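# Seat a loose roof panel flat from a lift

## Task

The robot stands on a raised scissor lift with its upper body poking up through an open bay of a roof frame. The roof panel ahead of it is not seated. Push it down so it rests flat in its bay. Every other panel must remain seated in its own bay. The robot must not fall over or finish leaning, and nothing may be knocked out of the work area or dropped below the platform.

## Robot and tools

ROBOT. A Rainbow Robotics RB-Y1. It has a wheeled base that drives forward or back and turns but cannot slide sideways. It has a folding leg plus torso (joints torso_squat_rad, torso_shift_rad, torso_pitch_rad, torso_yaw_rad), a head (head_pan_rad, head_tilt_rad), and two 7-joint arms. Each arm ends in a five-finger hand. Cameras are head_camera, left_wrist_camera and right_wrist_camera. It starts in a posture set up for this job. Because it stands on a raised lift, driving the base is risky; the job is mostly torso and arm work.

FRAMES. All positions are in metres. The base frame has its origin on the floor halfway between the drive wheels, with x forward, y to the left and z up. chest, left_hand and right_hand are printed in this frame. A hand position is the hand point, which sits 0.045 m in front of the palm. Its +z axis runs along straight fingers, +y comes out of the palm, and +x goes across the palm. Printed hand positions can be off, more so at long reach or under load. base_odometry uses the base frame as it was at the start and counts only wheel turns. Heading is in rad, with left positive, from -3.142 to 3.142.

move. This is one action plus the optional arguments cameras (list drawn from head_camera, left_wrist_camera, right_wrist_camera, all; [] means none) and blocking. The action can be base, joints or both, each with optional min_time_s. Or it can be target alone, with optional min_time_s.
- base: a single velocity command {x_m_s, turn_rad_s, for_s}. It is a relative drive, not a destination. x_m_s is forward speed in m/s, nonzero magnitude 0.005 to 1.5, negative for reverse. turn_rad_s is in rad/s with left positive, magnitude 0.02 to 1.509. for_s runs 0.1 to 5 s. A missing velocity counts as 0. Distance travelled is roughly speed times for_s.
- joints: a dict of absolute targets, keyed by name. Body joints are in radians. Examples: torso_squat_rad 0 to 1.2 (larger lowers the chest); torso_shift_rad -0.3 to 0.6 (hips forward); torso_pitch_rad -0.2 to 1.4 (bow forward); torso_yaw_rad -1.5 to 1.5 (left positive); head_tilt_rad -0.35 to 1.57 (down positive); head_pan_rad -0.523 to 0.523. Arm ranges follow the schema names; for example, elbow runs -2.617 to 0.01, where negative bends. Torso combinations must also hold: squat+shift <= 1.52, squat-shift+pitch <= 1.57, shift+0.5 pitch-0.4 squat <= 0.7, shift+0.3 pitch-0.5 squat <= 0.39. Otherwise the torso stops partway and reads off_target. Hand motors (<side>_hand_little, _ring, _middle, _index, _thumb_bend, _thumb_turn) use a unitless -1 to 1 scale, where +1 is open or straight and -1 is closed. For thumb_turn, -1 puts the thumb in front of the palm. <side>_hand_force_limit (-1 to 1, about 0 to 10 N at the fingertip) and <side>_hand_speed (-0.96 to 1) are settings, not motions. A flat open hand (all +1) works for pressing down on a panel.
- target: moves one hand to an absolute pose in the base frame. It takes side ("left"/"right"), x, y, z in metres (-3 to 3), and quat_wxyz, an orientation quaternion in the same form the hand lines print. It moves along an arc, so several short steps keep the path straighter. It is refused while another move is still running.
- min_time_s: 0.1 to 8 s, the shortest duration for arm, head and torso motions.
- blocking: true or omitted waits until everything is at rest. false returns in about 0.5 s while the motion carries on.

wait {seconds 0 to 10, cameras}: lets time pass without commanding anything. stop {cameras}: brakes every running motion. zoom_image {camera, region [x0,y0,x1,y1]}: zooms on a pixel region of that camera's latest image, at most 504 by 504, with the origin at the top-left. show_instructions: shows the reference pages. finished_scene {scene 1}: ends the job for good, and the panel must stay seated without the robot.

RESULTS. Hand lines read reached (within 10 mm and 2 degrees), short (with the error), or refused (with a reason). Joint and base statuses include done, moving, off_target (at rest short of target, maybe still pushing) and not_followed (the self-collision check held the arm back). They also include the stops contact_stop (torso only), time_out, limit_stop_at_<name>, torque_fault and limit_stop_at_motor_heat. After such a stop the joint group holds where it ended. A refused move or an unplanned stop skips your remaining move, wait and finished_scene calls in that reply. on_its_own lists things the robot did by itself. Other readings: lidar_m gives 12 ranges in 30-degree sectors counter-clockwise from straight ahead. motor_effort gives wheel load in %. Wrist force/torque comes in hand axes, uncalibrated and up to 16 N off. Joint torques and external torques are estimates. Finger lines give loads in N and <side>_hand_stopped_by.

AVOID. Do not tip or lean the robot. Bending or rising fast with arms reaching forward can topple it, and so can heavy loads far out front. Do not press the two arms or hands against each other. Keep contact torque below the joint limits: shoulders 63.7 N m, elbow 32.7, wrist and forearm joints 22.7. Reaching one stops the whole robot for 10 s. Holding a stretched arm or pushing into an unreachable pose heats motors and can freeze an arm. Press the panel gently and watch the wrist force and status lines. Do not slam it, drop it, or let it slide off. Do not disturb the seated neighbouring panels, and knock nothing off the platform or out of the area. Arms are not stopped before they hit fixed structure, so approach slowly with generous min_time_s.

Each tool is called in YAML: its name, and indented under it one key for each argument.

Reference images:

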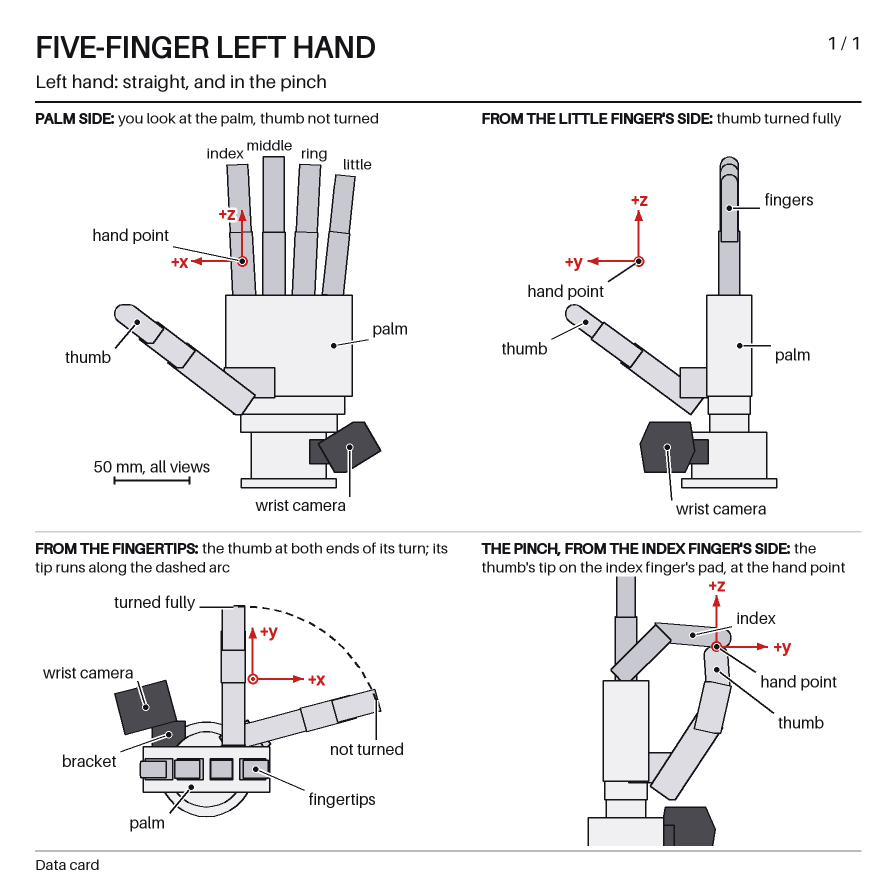

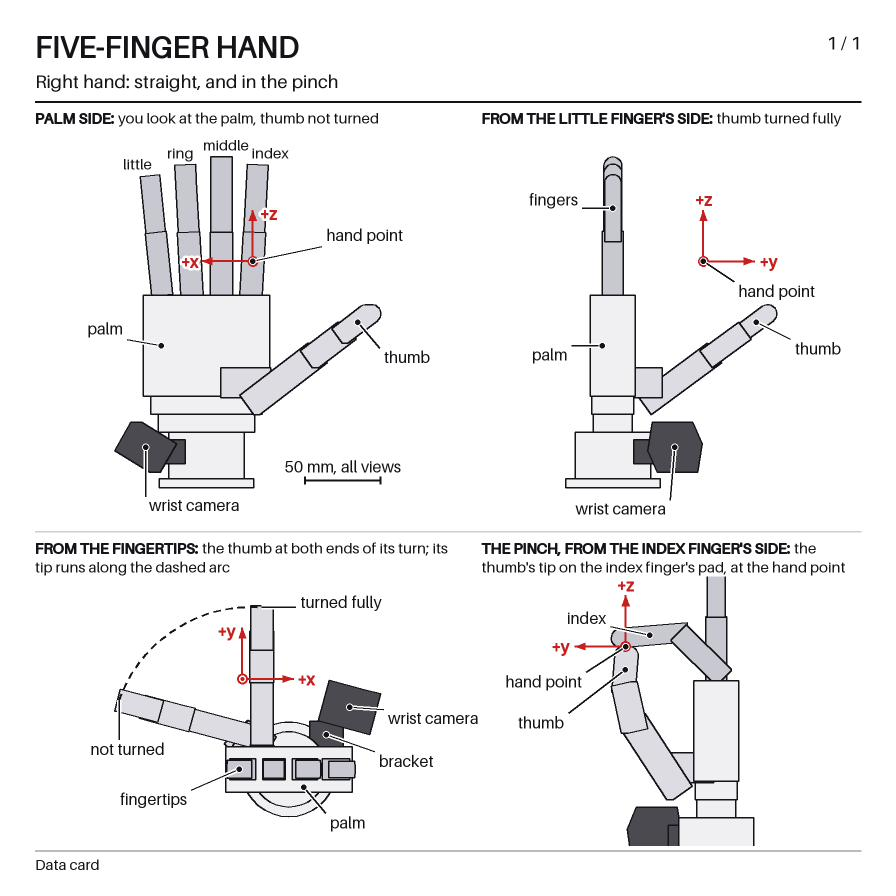

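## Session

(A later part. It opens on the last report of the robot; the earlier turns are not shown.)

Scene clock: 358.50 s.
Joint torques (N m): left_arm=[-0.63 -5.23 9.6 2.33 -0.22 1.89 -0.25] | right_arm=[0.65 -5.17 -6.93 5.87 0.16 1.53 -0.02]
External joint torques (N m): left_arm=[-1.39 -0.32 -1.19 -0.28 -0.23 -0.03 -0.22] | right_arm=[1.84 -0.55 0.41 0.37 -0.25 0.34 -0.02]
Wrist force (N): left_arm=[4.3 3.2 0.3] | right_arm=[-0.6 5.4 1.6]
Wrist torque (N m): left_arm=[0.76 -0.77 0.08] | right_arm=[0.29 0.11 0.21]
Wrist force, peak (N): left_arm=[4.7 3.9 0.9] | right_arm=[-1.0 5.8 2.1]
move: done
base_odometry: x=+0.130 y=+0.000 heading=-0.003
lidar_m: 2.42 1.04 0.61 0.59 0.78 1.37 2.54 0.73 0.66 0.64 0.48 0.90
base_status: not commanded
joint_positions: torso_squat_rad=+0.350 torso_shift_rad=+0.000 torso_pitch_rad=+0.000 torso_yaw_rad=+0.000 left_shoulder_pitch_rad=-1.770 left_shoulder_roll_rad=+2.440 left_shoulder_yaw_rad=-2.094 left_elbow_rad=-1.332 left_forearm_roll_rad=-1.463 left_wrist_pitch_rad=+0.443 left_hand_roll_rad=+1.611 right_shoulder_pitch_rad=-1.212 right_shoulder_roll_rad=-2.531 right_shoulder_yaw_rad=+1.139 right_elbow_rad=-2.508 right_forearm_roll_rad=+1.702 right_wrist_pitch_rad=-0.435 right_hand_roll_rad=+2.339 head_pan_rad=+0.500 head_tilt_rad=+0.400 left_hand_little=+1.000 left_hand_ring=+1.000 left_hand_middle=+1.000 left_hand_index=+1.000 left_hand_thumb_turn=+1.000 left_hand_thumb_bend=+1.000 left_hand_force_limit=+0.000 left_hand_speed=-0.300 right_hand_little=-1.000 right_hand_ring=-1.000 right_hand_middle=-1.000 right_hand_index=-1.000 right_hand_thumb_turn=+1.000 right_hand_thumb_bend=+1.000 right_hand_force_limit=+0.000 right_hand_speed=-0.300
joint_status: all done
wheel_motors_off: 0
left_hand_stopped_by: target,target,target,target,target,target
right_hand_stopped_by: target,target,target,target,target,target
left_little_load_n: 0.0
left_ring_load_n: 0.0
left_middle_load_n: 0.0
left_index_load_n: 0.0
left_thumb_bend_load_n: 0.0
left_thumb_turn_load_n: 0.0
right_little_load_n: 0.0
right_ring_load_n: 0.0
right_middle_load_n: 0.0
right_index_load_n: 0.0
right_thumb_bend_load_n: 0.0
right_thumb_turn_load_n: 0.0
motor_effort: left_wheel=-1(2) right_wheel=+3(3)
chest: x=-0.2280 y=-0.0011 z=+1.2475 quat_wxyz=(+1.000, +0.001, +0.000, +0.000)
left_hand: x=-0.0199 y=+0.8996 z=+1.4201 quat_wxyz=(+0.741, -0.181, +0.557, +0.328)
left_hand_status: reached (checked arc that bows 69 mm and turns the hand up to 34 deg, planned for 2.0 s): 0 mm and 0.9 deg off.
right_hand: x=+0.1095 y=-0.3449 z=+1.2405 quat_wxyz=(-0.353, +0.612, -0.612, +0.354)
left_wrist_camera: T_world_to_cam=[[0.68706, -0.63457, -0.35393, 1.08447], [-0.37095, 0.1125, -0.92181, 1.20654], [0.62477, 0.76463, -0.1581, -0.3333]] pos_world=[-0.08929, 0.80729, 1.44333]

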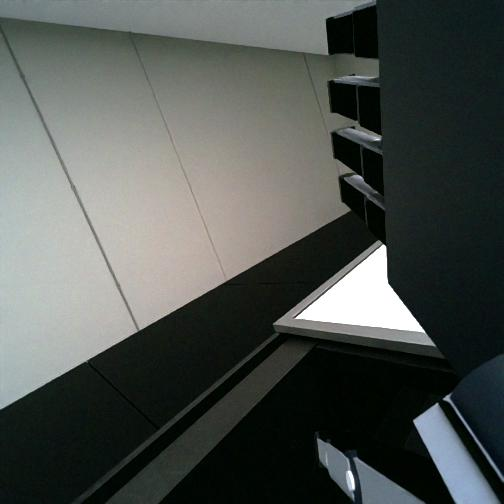

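zoom_image:
  camera: "left_wrist_camera"
  region: [250, 300, 350, 375]

move:
  target: {"side": "left", "x": -0.01, "y": 0.94, "z": 1.35, "quat_wxyz": [0.745, -0.177, 0.552, 0.330]}
  min_time_s: 1.5
  cameras: ["left_wrist_camera"]

Scaled by 5.040 from the camera's image (finer frame: 720x720).

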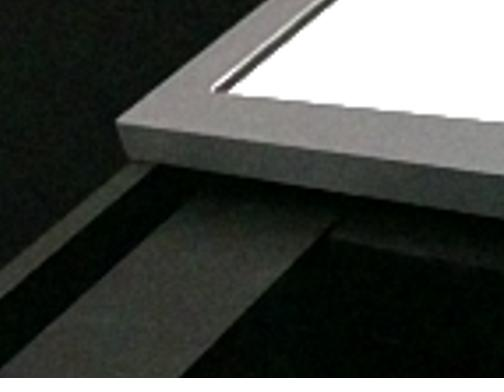

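Scene clock: 360.43 s.
Joint torques (N m): left_arm=[-2.93 19.29 2.99 8.66 1.05 1.65 -0.41] | right_arm=[0.58 -5.4 -7.06 6.12 0.19 1.43 0.04]
External joint torques (N m): left_arm=[0.24 0.78 -0.42 -0.04 0.28 -0.01 -0.38] | right_arm=[1.78 -0.78 0.28 0.62 -0.21 0.25 0.04]
Wrist force (N): left_arm=[4.4 3.5 0.5] | right_arm=[-0.9 5.3 2.0]
Wrist torque (N m): left_arm=[0.78 -0.71 0.10] | right_arm=[0.26 0.15 0.19]
Wrist force, peak (N): left_arm=[4.7 3.6 1.3] | right_arm=[-0.7 5.8 1.9]
move: done
base_odometry: x=+0.130 y=+0.000 heading=-0.003
lidar_m: 2.43 1.02 0.61 0.59 0.79 1.38 2.53 0.73 0.66 0.64 0.48 0.87
base_status: not commanded
joint_positions: torso_squat_rad=+0.350 torso_shift_rad=+0.000 torso_pitch_rad=+0.000 torso_yaw_rad=+0.000 left_shoulder_pitch_rad=-0.807 left_shoulder_roll_rad=+1.931 left_shoulder_yaw_rad=-2.094 left_elbow_rad=-0.969 left_forearm_roll_rad=-0.946 left_wrist_pitch_rad=+1.056 left_hand_roll_rad=+2.012 right_shoulder_pitch_rad=-1.212 right_shoulder_roll_rad=-2.531 right_shoulder_yaw_rad=+1.139 right_elbow_rad=-2.508 right_forearm_roll_rad=+1.702 right_wrist_pitch_rad=-0.435 right_hand_roll_rad=+2.339 head_pan_rad=+0.500 head_tilt_rad=+0.400 left_hand_little=+1.000 left_hand_ring=+1.000 left_hand_middle=+1.000 left_hand_index=+1.000 left_hand_thumb_turn=+1.000 left_hand_thumb_bend=+1.000 left_hand_force_limit=+0.000 left_hand_speed=-0.300 right_hand_little=-1.000 right_hand_ring=-1.000 right_hand_middle=-1.000 right_hand_index=-1.000 right_hand_thumb_turn=+1.000 right_hand_thumb_bend=+1.000 right_hand_force_limit=+0.000 right_hand_speed=-0.300
joint_status: all done
wheel_motors_off: 0
left_hand_stopped_by: target,target,target,target,target,target
right_hand_stopped_by: target,target,target,target,target,target
left_little_load_n: 0.0
left_ring_load_n: 0.0
left_middle_load_n: 0.0
left_index_load_n: 0.0
left_thumb_bend_load_n: 0.0
left_thumb_turn_load_n: 0.0
right_little_load_n: 0.0
right_ring_load_n: 0.0
right_middle_load_n: 0.0
right_index_load_n: 0.0
right_thumb_bend_load_n: 0.0
right_thumb_turn_load_n: 0.0
motor_effort: left_wheel=-2(2) right_wheel=+3(3)
chest: x=-0.2280 y=-0.0011 z=+1.2475 quat_wxyz=(+1.000, +0.001, +0.000, +0.000)
left_hand: x=-0.0097 y=+0.9395 z=+1.3498 quat_wxyz=(+0.744, -0.178, +0.553, +0.330)
left_hand_status: reached (checked arc that bows 24 mm and turns the hand up to 6 deg, planned for 1.5 s): 1 mm and 0.2 deg off.
right_hand: x=+0.1095 y=-0.3449 z=+1.2405 quat_wxyz=(-0.353, +0.612, -0.612, +0.354)
left_wrist_camera: T_world_to_cam=[[0.68833, -0.63227, -0.35558, 1.07802], [-0.36444, 0.12241, -0.92315, 1.13354], [0.6272, 0.76502, -0.14617, -0.39769]] pos_world=[-0.0795, 0.84709, 1.37161]

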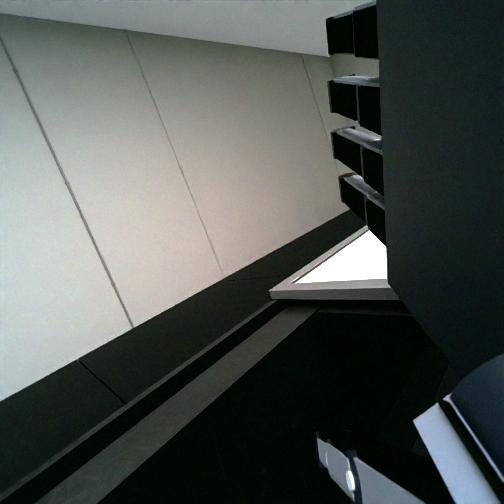

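zoom_image:
  camera: "left_wrist_camera"
  region: [250, 270, 330, 330]

Scaled by 6.300 from the camera's image (finer frame: 720x720).

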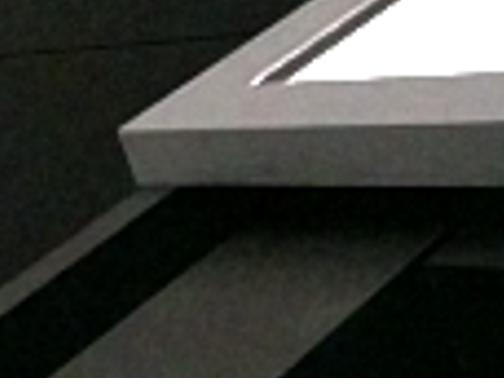

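move:
  target: {"side": "right", "x": 0.09, "y": -0.34, "z": 1.38, "quat_wxyz": [0.3536, -0.6124, 0.6124, -0.3536]}
  min_time_s: 2

move:
  target: {"side": "right", "x": 0.10, "y": -0.36, "z": 1.48, "quat_wxyz": [0.5, 0, 0.866, 0]}
  min_time_s: 1.5

move:
  joints: {"right_shoulder_pitch_rad": -1.5, "right_shoulder_roll_rad": -2.5, "right_shoulder_yaw_rad": 1.46, "right_elbow_rad": -2.4, "right_forearm_roll_rad": 0, "right_wrist_pitch_rad": 1.4, "right_hand_roll_rad": 0, "right_hand_little": 1, "right_hand_ring": 1, "right_hand_middle": 1, "right_hand_index": 1}
  min_time_s: 2.5
  cameras: ["right_wrist_camera"]

Scene clock: 368.03 s.
Joint torques (N m): left_arm=[-2.79 19.22 3.04 8.72 1.02 1.7 -0.42] | right_arm=[-1.96 -1.12 -7.83 7.41 0.33 1.41 -0.05]
External joint torques (N m): left_arm=[0.38 0.71 -0.38 0.02 0.25 0.04 -0.39] | right_arm=[-1.26 2.01 -1.18 0.7 -0.11 -0.15 -0.05]
Wrist force (N): left_arm=[4.4 3.5 0.6] | right_arm=[-0.9 5.3 1.5]
Wrist torque (N m): left_arm=[0.80 -0.69 0.10] | right_arm=[0.29 0.17 0.19]
Wrist force, peak (N): left_arm=[4.9 3.6 0.4] | right_arm=[-1.1 6.0 2.0]
move: done
base_odometry: x=+0.130 y=+0.000 heading=-0.003
lidar_m: 2.42 1.03 0.62 0.58 0.78 1.37 2.52 0.74 0.66 0.64 0.49 0.87
base_status: not commanded
joint_positions: torso_squat_rad=+0.350 torso_shift_rad=+0.000 torso_pitch_rad=+0.000 torso_yaw_rad=+0.000 left_shoulder_pitch_rad=-0.807 left_shoulder_roll_rad=+1.931 left_shoulder_yaw_rad=-2.094 left_elbow_rad=-0.969 left_forearm_roll_rad=-0.946 left_wrist_pitch_rad=+1.056 left_hand_roll_rad=+2.012 right_shoulder_pitch_rad=-1.332 right_shoulder_roll_rad=-2.461 right_shoulder_yaw_rad=+0.705 right_elbow_rad=-2.165 right_forearm_roll_rad=+1.098 right_wrist_pitch_rad=-0.942 right_hand_roll_rad=+2.705 head_pan_rad=+0.500 head_tilt_rad=+0.400 left_hand_little=+1.000 left_hand_ring=+1.000 left_hand_middle=+1.000 left_hand_index=+1.000 left_hand_thumb_turn=+1.000 left_hand_thumb_bend=+1.000 left_hand_force_limit=+0.000 left_hand_speed=-0.300 right_hand_little=-1.000 right_hand_ring=-1.000 right_hand_middle=-1.000 right_hand_index=-1.000 right_hand_thumb_turn=+1.000 right_hand_thumb_bend=+1.000 right_hand_force_limit=+0.000 right_hand_speed=-0.300
joint_status: all done
wheel_motors_off: 0
left_hand_stopped_by: target,target,target,target,target,target
right_hand_stopped_by: target,target,target,target,target,target
left_little_load_n: 0.0
left_ring_load_n: 0.0
left_middle_load_n: 0.0
left_index_load_n: 0.0
left_thumb_bend_load_n: 0.0
left_thumb_turn_load_n: 0.0
right_little_load_n: 0.0
right_ring_load_n: 0.0
right_middle_load_n: 0.0
right_index_load_n: 0.0
right_thumb_bend_load_n: 0.0
right_thumb_turn_load_n: -0.5
motor_effort: left_wheel=-1(1) right_wheel=+3(3)
chest: x=-0.2280 y=-0.0011 z=+1.2475 quat_wxyz=(+1.000, +0.001, +0.000, +0.000)
left_hand: x=-0.0097 y=+0.9395 z=+1.3498 quat_wxyz=(+0.744, -0.178, +0.553, +0.330)
right_hand: x=+0.0900 y=-0.3400 z=+1.3798 quat_wxyz=(-0.353, +0.611, -0.613, +0.354)
right_hand_status: reached (checked arc that bows 28 mm and turns the hand up to 4 deg, planned for 2.0 s): 0 mm and 0.2 deg off.
pictures: none

Scene clock: 369.87 s.
Joint torques (N m): left_arm=[-2.92 19.38 3.25 8.65 1.08 1.66 -0.38] | right_arm=[3.68 -4.54 -6.12 7.25 -0.31 2.05 -0.03]
External joint torques (N m): left_arm=[0.25 0.87 -0.17 -0.05 0.3 0 -0.36] | right_arm=[1.99 -0.59 0.67 0.49 0 0.32 0]
Wrist force (N): left_arm=[4.1 3.6 0.7] | right_arm=[4.5 0.4 1.6]
Wrist torque (N m): left_arm=[0.83 -0.66 0.07] | right_arm=[-0.05 -0.30 0.19]
Wrist force, peak (N): left_arm=[4.8 3.7 0.3] | right_arm=[-0.9 5.7 1.6]
move: done
base_odometry: x=+0.130 y=+0.000 heading=-0.003
lidar_m: 2.42 1.02 0.60 0.59 0.80 1.38 2.54 0.73 0.66 0.64 0.49 0.89
base_status: not commanded
joint_positions: torso_squat_rad=+0.350 torso_shift_rad=+0.000 torso_pitch_rad=+0.000 torso_yaw_rad=+0.000 left_shoulder_pitch_rad=-0.807 left_shoulder_roll_rad=+1.931 left_shoulder_yaw_rad=-2.094 left_elbow_rad=-0.969 left_forearm_roll_rad=-0.946 left_wrist_pitch_rad=+1.056 left_hand_roll_rad=+2.012 right_shoulder_pitch_rad=-1.184 right_shoulder_roll_rad=-2.704 right_shoulder_yaw_rad=+0.788 right_elbow_rad=-2.003 right_forearm_roll_rad=+0.673 right_wrist_pitch_rad=-0.878 right_hand_roll_rad=+1.631 head_pan_rad=+0.500 head_tilt_rad=+0.400 left_hand_little=+1.000 left_hand_ring=+1.000 left_hand_middle=+1.000 left_hand_index=+1.000 left_hand_thumb_turn=+1.000 left_hand_thumb_bend=+1.000 left_hand_force_limit=+0.000 left_hand_speed=-0.300 right_hand_little=-1.000 right_hand_ring=-1.000 right_hand_middle=-1.000 right_hand_index=-1.000 right_hand_thumb_turn=+1.000 right_hand_thumb_bend=+1.000 right_hand_force_limit=+0.000 right_hand_speed=-0.300
joint_status: all done
wheel_motors_off: 0
left_hand_stopped_by: target,target,target,target,target,target
right_hand_stopped_by: target,target,target,target,target,target
left_little_load_n: 0.0
left_ring_load_n: 0.0
left_middle_load_n: 0.0
left_index_load_n: 0.0
left_thumb_bend_load_n: 0.0
left_thumb_turn_load_n: 0.0
right_little_load_n: 0.5
right_ring_load_n: 0.0
right_middle_load_n: 0.0
right_index_load_n: 0.0
right_thumb_bend_load_n: 0.0
right_thumb_turn_load_n: 0.0
motor_effort: left_wheel=-1(2) right_wheel=+3(3)
chest: x=-0.2280 y=-0.0011 z=+1.2475 quat_wxyz=(+1.000, +0.001, +0.000, +0.000)
left_hand: x=-0.0097 y=+0.9395 z=+1.3498 quat_wxyz=(+0.744, -0.178, +0.553, +0.330)
right_hand: x=+0.1000 y=-0.3597 z=+1.4800 quat_wxyz=(-0.500, +0.001, -0.866, -0.001)
right_hand_status: reached (checked arc that bows 17 mm and turns the hand up to 90 deg, planned for 1.5 s): 0 mm and 0.2 deg off.
pictures: none

Scene clock: 372.67 s.
Joint torques (N m): left_arm=[-2.69 19.18 2.95 8.54 1 1.58 -0.4] | right_arm=[-2.07 0.49 -8.79 3.23 1.73 0.57 -0.13]
External joint torques (N m): left_arm=[0.47 0.67 -0.46 -0.16 0.22 -0.08 -0.38] | right_arm=[-1.64 1.8 0.24 -0.42 -0.05 0.26 -0.15]
Wrist force (N): left_arm=[4.3 3.5 0.3] | right_arm=[-6.2 -0.7 -2.8]
Wrist torque (N m): left_arm=[0.79 -0.73 0.08] | right_arm=[0.07 0.72 -0.48]
Wrist force, peak (N): left_arm=[4.5 3.9 0.8] | right_arm=[-6.7 -0.8 -2.9]
move: done
base_odometry: x=+0.130 y=+0.000 heading=-0.003
lidar_m: 2.44 1.03 0.63 0.58 0.80 1.38 2.53 0.73 0.67 0.63 0.48 0.87
base_status: not commanded
joint_positions: torso_squat_rad=+0.350 torso_shift_rad=+0.000 torso_pitch_rad=+0.000 torso_yaw_rad=+0.000 left_shoulder_pitch_rad=-0.807 left_shoulder_roll_rad=+1.931 left_shoulder_yaw_rad=-2.094 left_elbow_rad=-0.969 left_forearm_roll_rad=-0.946 left_wrist_pitch_rad=+1.056 left_hand_roll_rad=+2.012 right_shoulder_pitch_rad=-1.500 right_shoulder_roll_rad=-2.500 right_shoulder_yaw_rad=+1.460 right_elbow_rad=-2.400 right_forearm_roll_rad=+0.000 right_wrist_pitch_rad=+1.400 right_hand_roll_rad=+0.000 head_pan_rad=+0.500 head_tilt_rad=+0.400 left_hand_little=+1.000 left_hand_ring=+1.000 left_hand_middle=+1.000 left_hand_index=+1.000 left_hand_thumb_turn=+1.000 left_hand_thumb_bend=+1.000 left_hand_force_limit=+0.000 left_hand_speed=-0.300 right_hand_little=+1.000 right_hand_ring=+1.000 right_hand_middle=+1.000 right_hand_index=+1.000 right_hand_thumb_turn=+1.000 right_hand_thumb_bend=+1.000 right_hand_force_limit=+0.000 right_hand_speed=-0.300
joint_status: all done
wheel_motors_off: 0
left_hand_stopped_by: target,target,target,target,target,target
right_hand_stopped_by: target,target,target,target,target,target
left_little_load_n: 0.0
left_ring_load_n: 0.0
left_middle_load_n: 0.0
left_index_load_n: 0.0
left_thumb_bend_load_n: 0.0
left_thumb_turn_load_n: 0.0
right_little_load_n: 0.0
right_ring_load_n: 0.0
right_middle_load_n: 0.0
right_index_load_n: 0.0
right_thumb_bend_load_n: 0.0
right_thumb_turn_load_n: 0.0
motor_effort: left_wheel=-1(2) right_wheel=+3(3)
chest: x=-0.2280 y=-0.0011 z=+1.2475 quat_wxyz=(+1.000, +0.001, +0.000, +0.000)
left_hand: x=-0.0097 y=+0.9395 z=+1.3498 quat_wxyz=(+0.744, -0.178, +0.553, +0.330)
right_hand: x=-0.0386 y=-0.6832 z=+1.4980 quat_wxyz=(-0.491, -0.498, +0.259, -0.666)
right_wrist_camera: T_world_to_cam=[[-0.88953, -0.30654, 0.33877, -0.74547], [-0.3557, -0.00069, -0.9346, 1.38617], [0.28673, -0.95186, -0.10842, -0.3563]] pos_world=[-0.0679, -0.56671, 1.50943]

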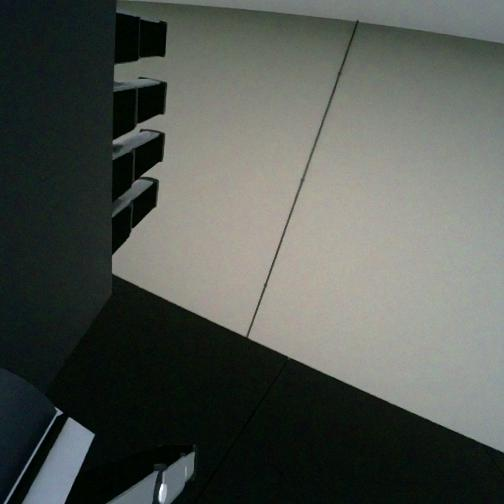

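move:
  target: {"side": "right", "x": 0.0, "y": -0.58, "z": 1.45, "quat_wxyz": [0.330, 0.552, -0.177, 0.745]}
  min_time_s: 2
  cameras: ["right_wrist_camera"]

Scene clock: 375.13 s.
Joint torques (N m): left_arm=[-2.76 19.41 2.91 8.59 1.05 1.63 -0.41] | right_arm=[3.46 2.5 -8.14 4.06 0.99 -0.53 0.1]
External joint torques (N m): left_arm=[0.41 0.9 -0.51 -0.11 0.28 -0.03 -0.38] | right_arm=[-1.85 -0.88 -0.82 -0.59 -0.13 -0.12 0.08]
Wrist force (N): left_arm=[4.3 3.5 0.2] | right_arm=[-6.4 -0.1 -1.5]
Wrist torque (N m): left_arm=[0.82 -0.71 0.08] | right_arm=[0.10 0.65 -0.29]
Wrist force, peak (N): left_arm=[4.5 4.0 0.5] | right_arm=[-6.6 -0.8 -2.7]
move: short
base_odometry: x=+0.130 y=+0.000 heading=-0.003
lidar_m: 2.42 1.01 0.61 0.60 0.79 1.38 2.53 0.73 0.67 0.63 0.48 0.88
base_status: not commanded
joint_positions: torso_squat_rad=+0.350 torso_shift_rad=+0.000 torso_pitch_rad=+0.000 torso_yaw_rad=+0.000 left_shoulder_pitch_rad=-0.807 left_shoulder_roll_rad=+1.931 left_shoulder_yaw_rad=-2.094 left_elbow_rad=-0.969 left_forearm_roll_rad=-0.946 left_wrist_pitch_rad=+1.056 left_hand_roll_rad=+2.012 right_shoulder_pitch_rad=-1.700 right_shoulder_roll_rad=-2.987 right_shoulder_yaw_rad=+1.339 right_elbow_rad=-2.617 right_forearm_roll_rad=-0.646 right_wrist_pitch_rad=+0.601 right_hand_roll_rad=+0.297 head_pan_rad=+0.500 head_tilt_rad=+0.400 left_hand_little=+1.000 left_hand_ring=+1.000 left_hand_middle=+1.000 left_hand_index=+1.000 left_hand_thumb_turn=+1.000 left_hand_thumb_bend=+1.000 left_hand_force_limit=+0.000 left_hand_speed=-0.300 right_hand_little=+1.000 right_hand_ring=+1.000 right_hand_middle=+1.000 right_hand_index=+1.000 right_hand_thumb_turn=+1.000 right_hand_thumb_bend=+1.000 right_hand_force_limit=+0.000 right_hand_speed=-0.300
joint_status: all done
wheel_motors_off: 0
left_hand_stopped_by: target,target,target,target,target,target
right_hand_stopped_by: target,target,target,target,target,target
left_little_load_n: 0.0
left_ring_load_n: 0.0
left_middle_load_n: 0.0
left_index_load_n: 0.0
left_thumb_bend_load_n: 0.0
left_thumb_turn_load_n: 0.0
right_little_load_n: 0.0
right_ring_load_n: 0.0
right_middle_load_n: 0.0
right_index_load_n: 0.0
right_thumb_bend_load_n: 0.0
right_thumb_turn_load_n: 0.0
motor_effort: left_wheel=+0(1) right_wheel=+3(3)
chest: x=-0.2280 y=-0.0011 z=+1.2475 quat_wxyz=(+1.000, +0.001, +0.000, +0.000)
left_hand: x=-0.0097 y=+0.9395 z=+1.3498 quat_wxyz=(+0.744, -0.178, +0.553, +0.330)
right_hand: x=+0.0002 y=-0.5808 z=+1.4503 quat_wxyz=(-0.231, -0.639, +0.142, -0.719)
right_hand_status: short (checked arc that bows 20 mm and turns the hand up to 37 deg, as near as the solve gets, planned for 2.0 s): 1 mm and 15.9 deg off. The place is met; only the turn is off.
right_wrist_camera: T_world_to_cam=[[-0.50353, -0.81104, 0.29777, -0.89708], [-0.45339, -0.04534, -0.89016, 1.26508], [0.73545, -0.58323, -0.3449, 0.28184]] pos_world=[-0.08541, -0.50584, 1.49046]

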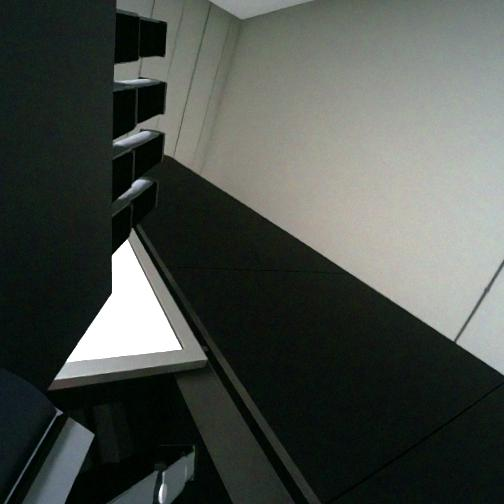

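Great view of the near‑right corner. Zoom in.

zoom_image:
  camera: "right_wrist_camera"
  region: [160, 320, 250, 388]

zoom_image:
  camera: "right_wrist_camera"
  region: [110, 220, 200, 288]

Scaled by 5.600 from the camera's image (finer frame: 720x720).

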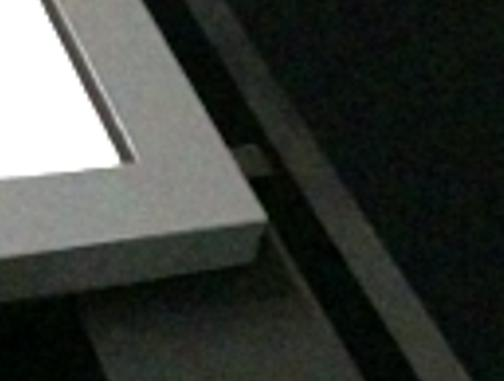

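Scaled by 5.600 from the camera's image (finer frame: 720x720).

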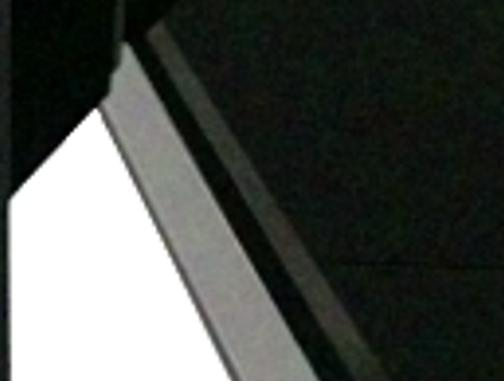

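zoom_image:
  camera: "right_wrist_camera"
  region: [185, 330, 225, 360]

Scaled by 12.600 from the camera's image (finer frame: 720x720).

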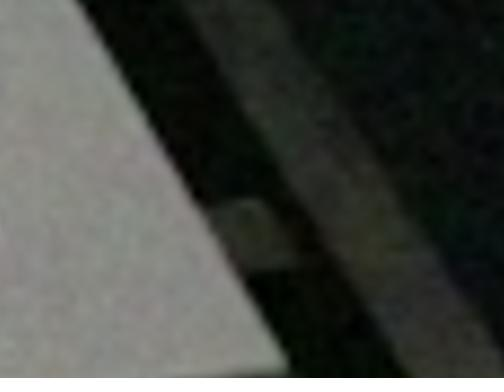

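move:
  target: {"side": "right", "x": 0.09, "y": -0.62, "z": 1.40, "quat_wxyz": [0.131, 0.836, -0.227, 0.482]}
  min_time_s: 2
  cameras: ["right_wrist_camera"]

Scene clock: 381.47 s.
Joint torques (N m): left_arm=[-3.02 19.26 3.09 8.57 1.02 1.62 -0.34] | right_arm=[-1.4 -6.38 -10.36 5.93 1.06 -1.14 -0.09]
External joint torques (N m): left_arm=[0.15 0.75 -0.33 -0.13 0.24 -0.04 -0.32] | right_arm=[1.51 1.38 -1.29 0.75 -0.03 0.26 -0.11]
Wrist force (N): left_arm=[4.4 3.8 0.7] | right_arm=[-5.3 0.4 2.3]
Wrist torque (N m): left_arm=[0.84 -0.71 0.09] | right_arm=[-0.08 0.48 -0.17]
Wrist force, peak (N): left_arm=[4.6 4.0 0.8] | right_arm=[-7.1 -0.2 -0.2]
move: done
base_odometry: x=+0.130 y=+0.000 heading=-0.003
lidar_m: 2.41 1.03 0.61 0.58 0.79 1.38 2.54 0.73 0.66 0.64 0.48 0.88
base_status: not commanded
joint_positions: torso_squat_rad=+0.350 torso_shift_rad=+0.000 torso_pitch_rad=+0.000 torso_yaw_rad=+0.000 left_shoulder_pitch_rad=-0.807 left_shoulder_roll_rad=+1.931 left_shoulder_yaw_rad=-2.094 left_elbow_rad=-0.969 left_forearm_roll_rad=-0.946 left_wrist_pitch_rad=+1.056 left_hand_roll_rad=+2.012 right_shoulder_pitch_rad=-1.140 right_shoulder_roll_rad=-2.386 right_shoulder_yaw_rad=+0.814 right_elbow_rad=-1.862 right_forearm_roll_rad=-1.630 right_wrist_pitch_rad=+0.986 right_hand_roll_rad=+0.895 head_pan_rad=+0.500 head_tilt_rad=+0.400 left_hand_little=+1.000 left_hand_ring=+1.000 left_hand_middle=+1.000 left_hand_index=+1.000 left_hand_thumb_turn=+1.000 left_hand_thumb_bend=+1.000 left_hand_force_limit=+0.000 left_hand_speed=-0.300 right_hand_little=+1.000 right_hand_ring=+1.000 right_hand_middle=+1.000 right_hand_index=+1.000 right_hand_thumb_turn=+1.000 right_hand_thumb_bend=+1.000 right_hand_force_limit=+0.000 right_hand_speed=-0.300
joint_status: all done
wheel_motors_off: 0
left_hand_stopped_by: target,target,target,target,target,target
right_hand_stopped_by: target,target,target,target,target,target
left_little_load_n: 0.0
left_ring_load_n: 0.0
left_middle_load_n: 0.0
left_index_load_n: 0.0
left_thumb_bend_load_n: 0.0
left_thumb_turn_load_n: 0.0
right_little_load_n: 0.0
right_ring_load_n: 0.5
right_middle_load_n: 0.0
right_index_load_n: 0.0
right_thumb_bend_load_n: 0.0
right_thumb_turn_load_n: 0.0
motor_effort: left_wheel=-1(1) right_wheel=+3(3)
chest: x=-0.2280 y=-0.0011 z=+1.2475 quat_wxyz=(+1.000, +0.001, +0.000, +0.000)
left_hand: x=-0.0097 y=+0.9395 z=+1.3498 quat_wxyz=(+0.744, -0.178, +0.553, +0.330)
right_hand: x=+0.0899 y=-0.6200 z=+1.4000 quat_wxyz=(-0.131, -0.836, +0.227, -0.482)
right_hand_status: reached (checked arc that bows 57 mm and turns the hand up to 39 deg, planned for 2.0 s): 0 mm and 0.0 deg off.
right_wrist_camera: T_world_to_cam=[[-0.39145, -0.90408, 0.1715, -0.75966], [-0.82999, 0.2664, -0.49005, 0.9261], [0.39735, -0.33417, -0.85466, 1.07415]] pos_world=[0.04448, -0.57455, 1.50215]

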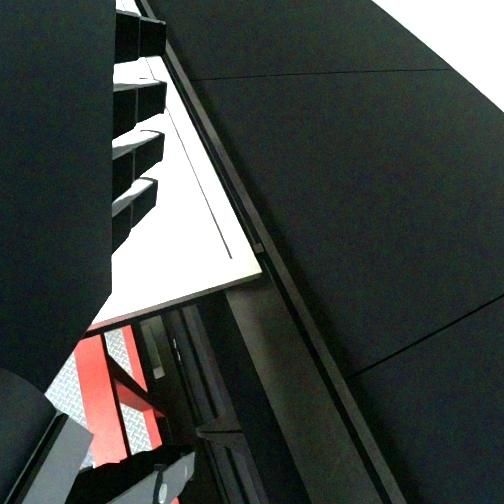

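zoom_image:
  camera: "right_wrist_camera"
  region: [220, 210, 300, 290]

zoom_image:
  camera: "right_wrist_camera"
  region: [240, 225, 280, 265]

zoom_image:
  camera: "right_wrist_camera"
  region: [130, 10, 250, 130]

Scaled by 6.300 from the camera's image (finer frame: 720x720).

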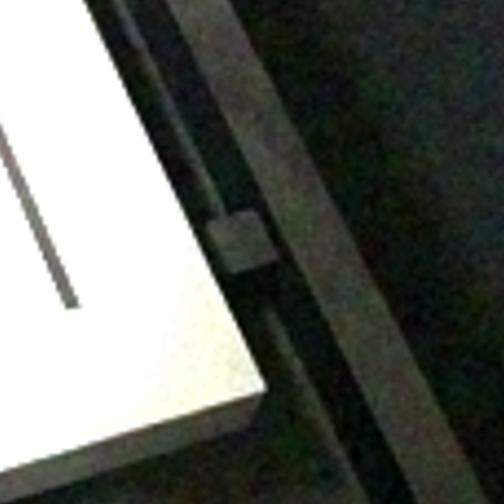

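Scaled by 12.600 from the camera's image (finer frame: 720x720).

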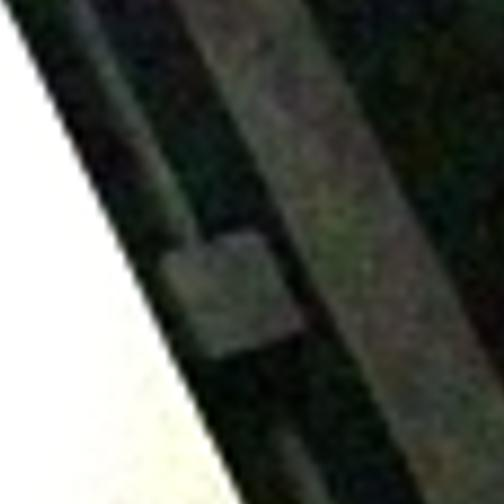

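Scaled by 4.200 from the camera's image (finer frame: 720x720).

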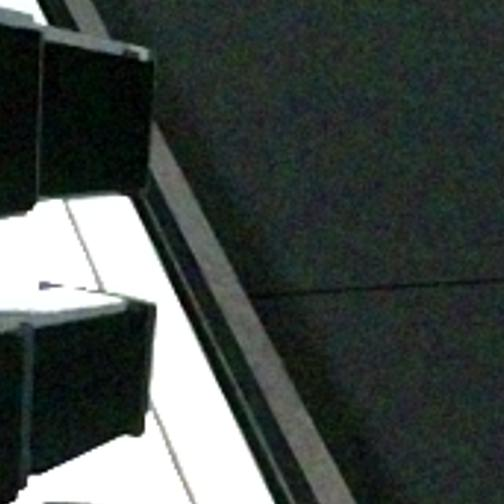

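move:
  target: {"side": "left", "x": -0.04, "y": 0.93, "z": 1.31, "quat_wxyz": [0.777, -0.151, 0.500, 0.351]}
  min_time_s: 1.5
  cameras: ["left_wrist_camera"]

Scene clock: 384.87 s.
Joint torques (N m): left_arm=[-2.62 23.34 0.76 8.72 1.47 1.77 -0.06] | right_arm=[-1.17 -6.48 -9.97 5.89 1.11 -1.09 -0.09]
External joint torques (N m): left_arm=[0.51 0.06 -0.08 0.16 0.52 0.26 -0.04] | right_arm=[1.74 1.28 -0.89 0.71 0.02 0.32 -0.11]
Wrist force (N): left_arm=[3.8 3.2 0.1] | right_arm=[-5.4 0.1 2.0]
Wrist torque (N m): left_arm=[0.81 -0.66 0.09] | right_arm=[-0.13 0.49 -0.20]
Wrist force, peak (N): left_arm=[4.5 3.8 0.8] | right_arm=[-6.0 0.6 2.2]
move: done
base_odometry: x=+0.130 y=+0.000 heading=-0.003
lidar_m: 2.42 1.03 0.59 0.59 0.80 1.37 2.54 0.73 0.67 0.64 0.48 0.88
base_status: not commanded
joint_positions: torso_squat_rad=+0.350 torso_shift_rad=+0.000 torso_pitch_rad=+0.000 torso_yaw_rad=+0.000 left_shoulder_pitch_rad=-0.487 left_shoulder_roll_rad=+1.710 left_shoulder_yaw_rad=-2.094 left_elbow_rad=-0.848 left_forearm_roll_rad=-0.641 left_wrist_pitch_rad=+1.381 left_hand_roll_rad=+2.052 right_shoulder_pitch_rad=-1.140 right_shoulder_roll_rad=-2.386 right_shoulder_yaw_rad=+0.814 right_elbow_rad=-1.862 right_forearm_roll_rad=-1.630 right_wrist_pitch_rad=+0.986 right_hand_roll_rad=+0.895 head_pan_rad=+0.500 head_tilt_rad=+0.400 left_hand_little=+1.000 left_hand_ring=+1.000 left_hand_middle=+1.000 left_hand_index=+1.000 left_hand_thumb_turn=+1.000 left_hand_thumb_bend=+1.000 left_hand_force_limit=+0.000 left_hand_speed=-0.300 right_hand_little=+1.000 right_hand_ring=+1.000 right_hand_middle=+1.000 right_hand_index=+1.000 right_hand_thumb_turn=+1.000 right_hand_thumb_bend=+1.000 right_hand_force_limit=+0.000 right_hand_speed=-0.300
joint_status: all done
wheel_motors_off: 0
left_hand_stopped_by: target,target,target,target,target,target
right_hand_stopped_by: target,target,target,target,target,target
left_little_load_n: 0.0
left_ring_load_n: 0.0
left_middle_load_n: 0.0
left_index_load_n: 0.0
left_thumb_bend_load_n: 0.0
left_thumb_turn_load_n: 0.0
right_little_load_n: 0.0
right_ring_load_n: 0.0
right_middle_load_n: 0.0
right_index_load_n: 0.0
right_thumb_bend_load_n: 0.0
right_thumb_turn_load_n: 0.0
motor_effort: left_wheel=+0(2) right_wheel=+3(3)
chest: x=-0.2280 y=-0.0011 z=+1.2475 quat_wxyz=(+1.000, +0.001, +0.000, +0.000)
left_hand: x=-0.0399 y=+0.9299 z=+1.3100 quat_wxyz=(+0.777, -0.151, +0.500, +0.351)
left_hand_status: reached (checked arc that bows 5 mm and turns the hand up to 8 deg, planned for 1.5 s): 0 mm and 0.1 deg off.
right_hand: x=+0.0899 y=-0.6200 z=+1.4000 quat_wxyz=(-0.131, -0.836, +0.227, -0.482)
left_wrist_camera: T_world_to_cam=[[0.71976, -0.59387, -0.35954, 1.04923], [-0.2811, 0.22423, -0.93311, 1.00879], [0.63477, 0.77268, -0.00555, -0.56819]] pos_world=[-0.11095, 0.83593, 1.3154]

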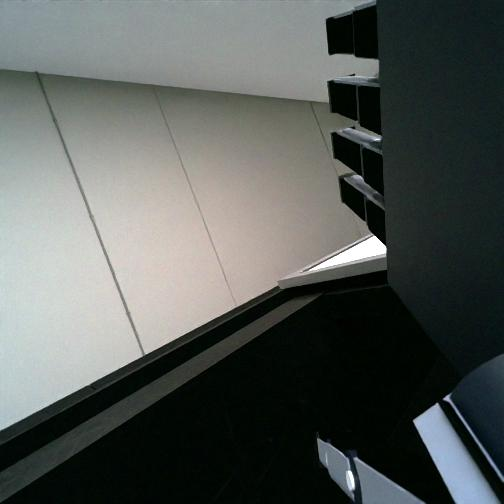

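move:
  target: {"side": "left", "x": -0.04, "y": 0.93, "z": 1.275, "quat_wxyz": [0.777, -0.151, 0.500, 0.351]}
  min_time_s: 1.2
  cameras: ["left_wrist_camera"]

zoom_image:
  camera: "left_wrist_camera"
  region: [260, 240, 340, 300]

Scene clock: 386.50 s.
Joint torques (N m): left_arm=[-2.74 24.19 1.32 8.65 1.51 1.91 -0.09] | right_arm=[-1.35 -6.28 -10.2 5.83 1.08 -1.12 -0.03]
External joint torques (N m): left_arm=[0.59 -0.02 1.01 0.16 0.52 0.42 -0.07] | right_arm=[1.56 1.48 -1.12 0.64 -0.01 0.28 -0.05]
Wrist force (N): left_arm=[4.2 3.2 -0.1] | right_arm=[-5.4 0.2 2.1]
Wrist torque (N m): left_arm=[0.78 -0.73 0.11] | right_arm=[-0.12 0.49 -0.19]
Wrist force, peak (N): left_arm=[4.6 3.0 -0.3] | right_arm=[-5.8 0.4 2.0]
move: done
base_odometry: x=+0.130 y=+0.000 heading=-0.003
lidar_m: 2.41 1.03 0.61 0.59 0.79 1.38 2.54 0.73 0.67 0.63 0.48 0.89
base_status: not commanded
joint_positions: torso_squat_rad=+0.350 torso_shift_rad=+0.000 torso_pitch_rad=+0.000 torso_yaw_rad=+0.000 left_shoulder_pitch_rad=-0.396 left_shoulder_roll_rad=+1.582 left_shoulder_yaw_rad=-2.093 left_elbow_rad=-0.727 left_forearm_roll_rad=-0.555 left_wrist_pitch_rad=+1.397 left_hand_roll_rad=+2.077 right_shoulder_pitch_rad=-1.140 right_shoulder_roll_rad=-2.386 right_shoulder_yaw_rad=+0.814 right_elbow_rad=-1.862 right_forearm_roll_rad=-1.630 right_wrist_pitch_rad=+0.986 right_hand_roll_rad=+0.895 head_pan_rad=+0.500 head_tilt_rad=+0.400 left_hand_little=+1.000 left_hand_ring=+1.000 left_hand_middle=+1.000 left_hand_index=+1.000 left_hand_thumb_turn=+1.000 left_hand_thumb_bend=+1.000 left_hand_force_limit=+0.000 left_hand_speed=-0.300 right_hand_little=+1.000 right_hand_ring=+1.000 right_hand_middle=+1.000 right_hand_index=+1.000 right_hand_thumb_turn=+1.000 right_hand_thumb_bend=+1.000 right_hand_force_limit=+0.000 right_hand_speed=-0.300
joint_status: all done
wheel_motors_off: 0
left_hand_stopped_by: target,target,target,target,target,target
right_hand_stopped_by: target,target,target,target,target,target
left_little_load_n: 0.0
left_ring_load_n: 0.0
left_middle_load_n: 0.0
left_index_load_n: -0.5
left_thumb_bend_load_n: 0.0
left_thumb_turn_load_n: 0.0
right_little_load_n: 0.0
right_ring_load_n: 0.0
right_middle_load_n: 0.0
right_index_load_n: 0.0
right_thumb_bend_load_n: 0.0
right_thumb_turn_load_n: 0.0
motor_effort: left_wheel=-1(1) right_wheel=+3(3)
chest: x=-0.2280 y=-0.0011 z=+1.2475 quat_wxyz=(+1.000, +0.001, +0.000, +0.000)
left_hand: x=-0.0399 y=+0.9296 z=+1.2750 quat_wxyz=(+0.776, -0.152, +0.501, +0.351)
left_hand_status: reached (checked arc that bows 3 mm and turns the hand up to 0 deg, planned for 1.2 s): 0 mm and 0.2 deg off.
right_hand: x=+0.0899 y=-0.6200 z=+1.4000 quat_wxyz=(-0.131, -0.836, +0.227, -0.482)
left_wrist_camera: T_world_to_cam=[[0.7202, -0.59364, -0.35902, 1.03573], [-0.28197, 0.22235, -0.9333, 0.97811], [0.63388, 0.7734, -0.00725, -0.56667]] pos_world=[-0.11094, 0.83563, 1.2806]

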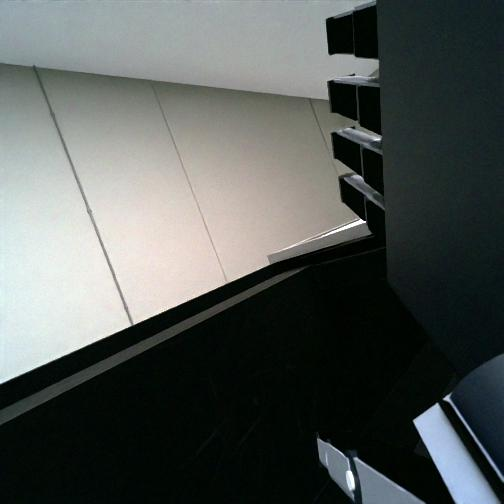

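Scaled by 6.300 from the camera's image (finer frame: 720x720).

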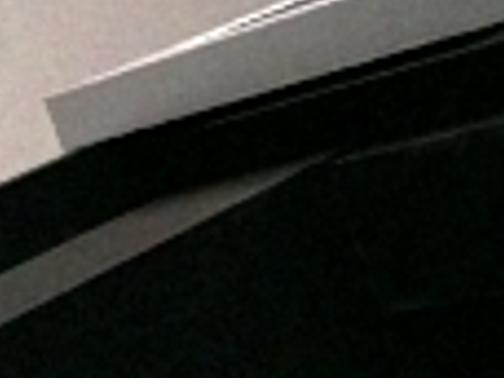

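move:
  target: {"side": "left", "x": 0.0, "y": 0.9, "z": 1.42, "quat_wxyz": [0.745, -0.177, 0.552, 0.330]}
  min_time_s: 1.5

move:
  target: {"side": "left", "x": 0.15, "y": 0.90, "z": 1.45, "quat_wxyz": [0.8146, 0.0477, 0.5777, 0.0198]}
  min_time_s: 2
  cameras: ["left_wrist_camera"]

Scene clock: 389.63 s.
Joint torques (N m): left_arm=[-2.97 17.66 6.52 6.46 0.44 1.75 -0.35] | right_arm=[-1.08 -6.6 -10.03 5.7 1.09 -1.17 -0.07]
External joint torques (N m): left_arm=[-1.03 0.73 -0.18 -1 0.07 -0.08 -0.32] | right_arm=[1.82 1.16 -0.96 0.52 0.01 0.24 -0.09]
Wrist force (N): left_arm=[4.3 3.2 0.7] | right_arm=[-5.6 0.4 1.9]
Wrist torque (N m): left_arm=[0.76 -0.69 0.03] | right_arm=[-0.08 0.52 -0.20]
Wrist force, peak (N): left_arm=[4.4 4.0 0.4] | right_arm=[-5.9 0.2 2.0]
move: done
base_odometry: x=+0.130 y=+0.000 heading=-0.003
lidar_m: 2.41 1.02 0.61 0.59 0.79 1.39 2.53 0.74 0.68 0.64 0.49 0.89
base_status: not commanded
joint_positions: torso_squat_rad=+0.350 torso_shift_rad=+0.000 torso_pitch_rad=+0.000 torso_yaw_rad=+0.000 left_shoulder_pitch_rad=-0.795 left_shoulder_roll_rad=+2.222 left_shoulder_yaw_rad=-1.747 left_elbow_rad=-1.303 left_forearm_roll_rad=-1.047 left_wrist_pitch_rad=+0.870 left_hand_roll_rad=+1.786 right_shoulder_pitch_rad=-1.140 right_shoulder_roll_rad=-2.386 right_shoulder_yaw_rad=+0.814 right_elbow_rad=-1.862 right_forearm_roll_rad=-1.630 right_wrist_pitch_rad=+0.986 right_hand_roll_rad=+0.895 head_pan_rad=+0.500 head_tilt_rad=+0.400 left_hand_little=+1.000 left_hand_ring=+1.000 left_hand_middle=+1.000 left_hand_index=+1.000 left_hand_thumb_turn=+1.000 left_hand_thumb_bend=+1.000 left_hand_force_limit=+0.000 left_hand_speed=-0.300 right_hand_little=+1.000 right_hand_ring=+1.000 right_hand_middle=+1.000 right_hand_index=+1.000 right_hand_thumb_turn=+1.000 right_hand_thumb_bend=+1.000 right_hand_force_limit=+0.000 right_hand_speed=-0.300
joint_status: all done
wheel_motors_off: 0
left_hand_stopped_by: target,target,target,target,target,target
right_hand_stopped_by: target,target,target,target,target,target
left_little_load_n: 0.0
left_ring_load_n: 0.0
left_middle_load_n: 0.0
left_index_load_n: 0.0
left_thumb_bend_load_n: 0.0
left_thumb_turn_load_n: 0.0
right_little_load_n: 0.0
right_ring_load_n: 0.0
right_middle_load_n: 0.0
right_index_load_n: 0.0
right_thumb_bend_load_n: 0.0
right_thumb_turn_load_n: 0.0
motor_effort: left_wheel=-1(1) right_wheel=+3(3)
chest: x=-0.2280 y=-0.0011 z=+1.2475 quat_wxyz=(+1.000, +0.001, +0.000, +0.000)
left_hand: x=+0.0000 y=+0.9000 z=+1.4199 quat_wxyz=(+0.745, -0.177, +0.552, +0.330)
left_hand_status: reached (checked arc that bows 32 mm and turns the hand up to 8 deg, planned for 1.5 s): 0 mm and 0.1 deg off.
right_hand: x=+0.0899 y=-0.6200 z=+1.4000 quat_wxyz=(-0.131, -0.836, +0.227, -0.482)
pictures: none

Scene clock: 391.97 s.
Joint torques (N m): left_arm=[-9.66 16.22 2.15 7.91 1.11 0.49 -0.33] | right_arm=[-1.13 -6.39 -9.97 5.76 1.08 -1.1 -0.06]
External joint torques (N m): left_arm=[-1.3 0.45 -1.04 0.11 -0.01 -0.32 -0.31] | right_arm=[1.78 1.37 -0.89 0.58 -0.01 0.3 -0.08]
Wrist force (N): left_arm=[4.3 4.0 0.8] | right_arm=[-5.7 0.3 2.2]
Wrist torque (N m): left_arm=[0.86 -0.68 0.10] | right_arm=[-0.11 0.54 -0.22]
Wrist force, peak (N): left_arm=[4.7 3.9 0.8] | right_arm=[-5.8 0.3 2.3]
move: short
base_odometry: x=+0.130 y=+0.000 heading=-0.003
lidar_m: 2.41 1.03 0.59 0.59 0.79 1.39 2.53 0.73 0.67 0.64 0.48 0.90
base_status: not commanded
joint_positions: torso_squat_rad=+0.350 torso_shift_rad=+0.000 torso_pitch_rad=+0.000 torso_yaw_rad=+0.000 left_shoulder_pitch_rad=-1.028 left_shoulder_roll_rad=+1.671 left_shoulder_yaw_rad=-1.871 left_elbow_rad=-0.307 left_forearm_roll_rad=-1.674 left_wrist_pitch_rad=+0.797 left_hand_roll_rad=+2.705 right_shoulder_pitch_rad=-1.140 right_shoulder_roll_rad=-2.386 right_shoulder_yaw_rad=+0.814 right_elbow_rad=-1.862 right_forearm_roll_rad=-1.630 right_wrist_pitch_rad=+0.986 right_hand_roll_rad=+0.895 head_pan_rad=+0.500 head_tilt_rad=+0.400 left_hand_little=+1.000 left_hand_ring=+1.000 left_hand_middle=+1.000 left_hand_index=+1.000 left_hand_thumb_turn=+1.000 left_hand_thumb_bend=+1.000 left_hand_force_limit=+0.000 left_hand_speed=-0.300 right_hand_little=+1.000 right_hand_ring=+1.000 right_hand_middle=+1.000 right_hand_index=+1.000 right_hand_thumb_turn=+1.000 right_hand_thumb_bend=+1.000 right_hand_force_limit=+0.000 right_hand_speed=-0.300
joint_status: all done
wheel_motors_off: 0
left_hand_stopped_by: target,target,target,target,target,target
right_hand_stopped_by: target,target,target,target,target,target
left_little_load_n: 0.0
left_ring_load_n: 0.0
left_middle_load_n: 0.0
left_index_load_n: 0.0
left_thumb_bend_load_n: 0.5
left_thumb_turn_load_n: 0.0
right_little_load_n: 0.0
right_ring_load_n: 0.0
right_middle_load_n: 0.0
right_index_load_n: 0.0
right_thumb_bend_load_n: 0.0
right_thumb_turn_load_n: 0.0
motor_effort: left_wheel=-1(2) right_wheel=+3(3)
chest: x=-0.2280 y=-0.0011 z=+1.2475 quat_wxyz=(+1.000, +0.001, +0.000, +0.000)
left_hand: x=+0.1497 y=+0.8989 z=+1.4497 quat_wxyz=(+0.800, -0.124, +0.556, +0.191)
left_hand_status: short (checked arc that bows 39 mm and turns the hand up to 18 deg, as near as the solve gets, planned for 2.0 s): 1 mm and 28.0 deg off. The place is met; only the turn is off.
right_hand: x=+0.0899 y=-0.6200 z=+1.4000 quat_wxyz=(-0.131, -0.836, +0.227, -0.482)
left_wrist_camera: T_world_to_cam=[[0.48542, -0.83092, -0.2719, 1.06576], [-0.25263, 0.16442, -0.95349, 1.27842], [0.83698, 0.53154, -0.1301, -0.29682]] pos_world=[0.05406, 0.83313, 1.47012]

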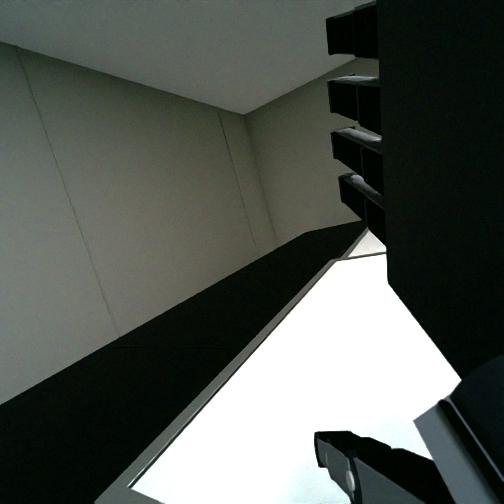

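zoom_image:
  camera: "left_wrist_camera"
  region: [300, 210, 390, 278]

zoom_image:
  camera: "left_wrist_camera"
  region: [320, 240, 360, 270]

Scaled by 5.600 from the camera's image (finer frame: 720x720).

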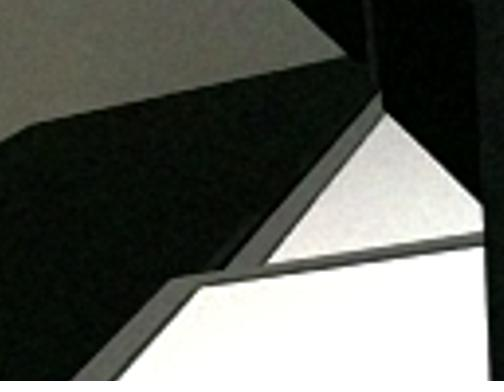

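Scaled by 12.600 from the camera's image (finer frame: 720x720).

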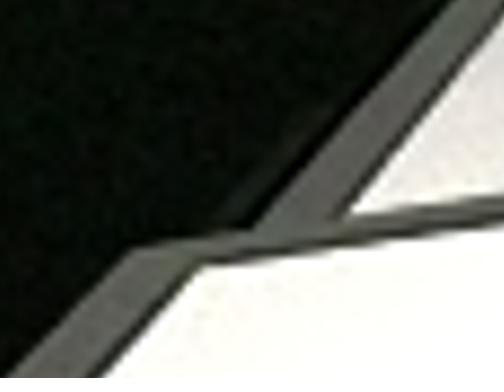

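zoom_image:
  camera: "left_wrist_camera"
  region: [332, 238, 356, 262]

zoom_image:
  camera: "left_wrist_camera"
  region: [345, 218, 375, 248]

Scaled by 21.000 from the camera's image (finer frame: 720x720).

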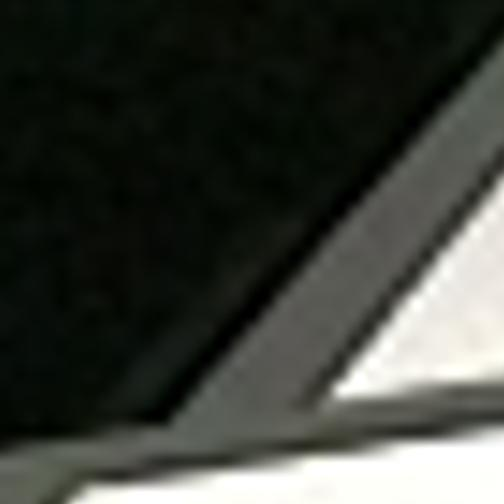

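Scaled by 16.800 from the camera's image (finer frame: 720x720).

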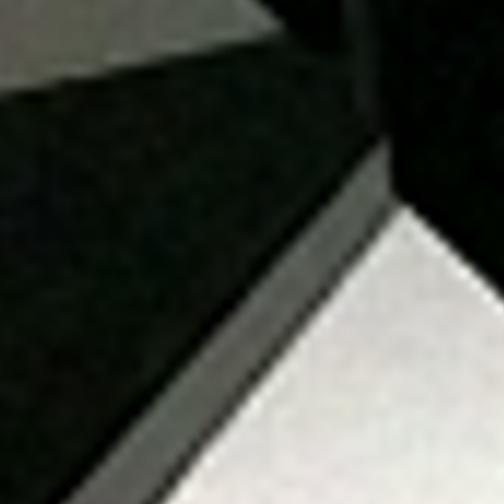

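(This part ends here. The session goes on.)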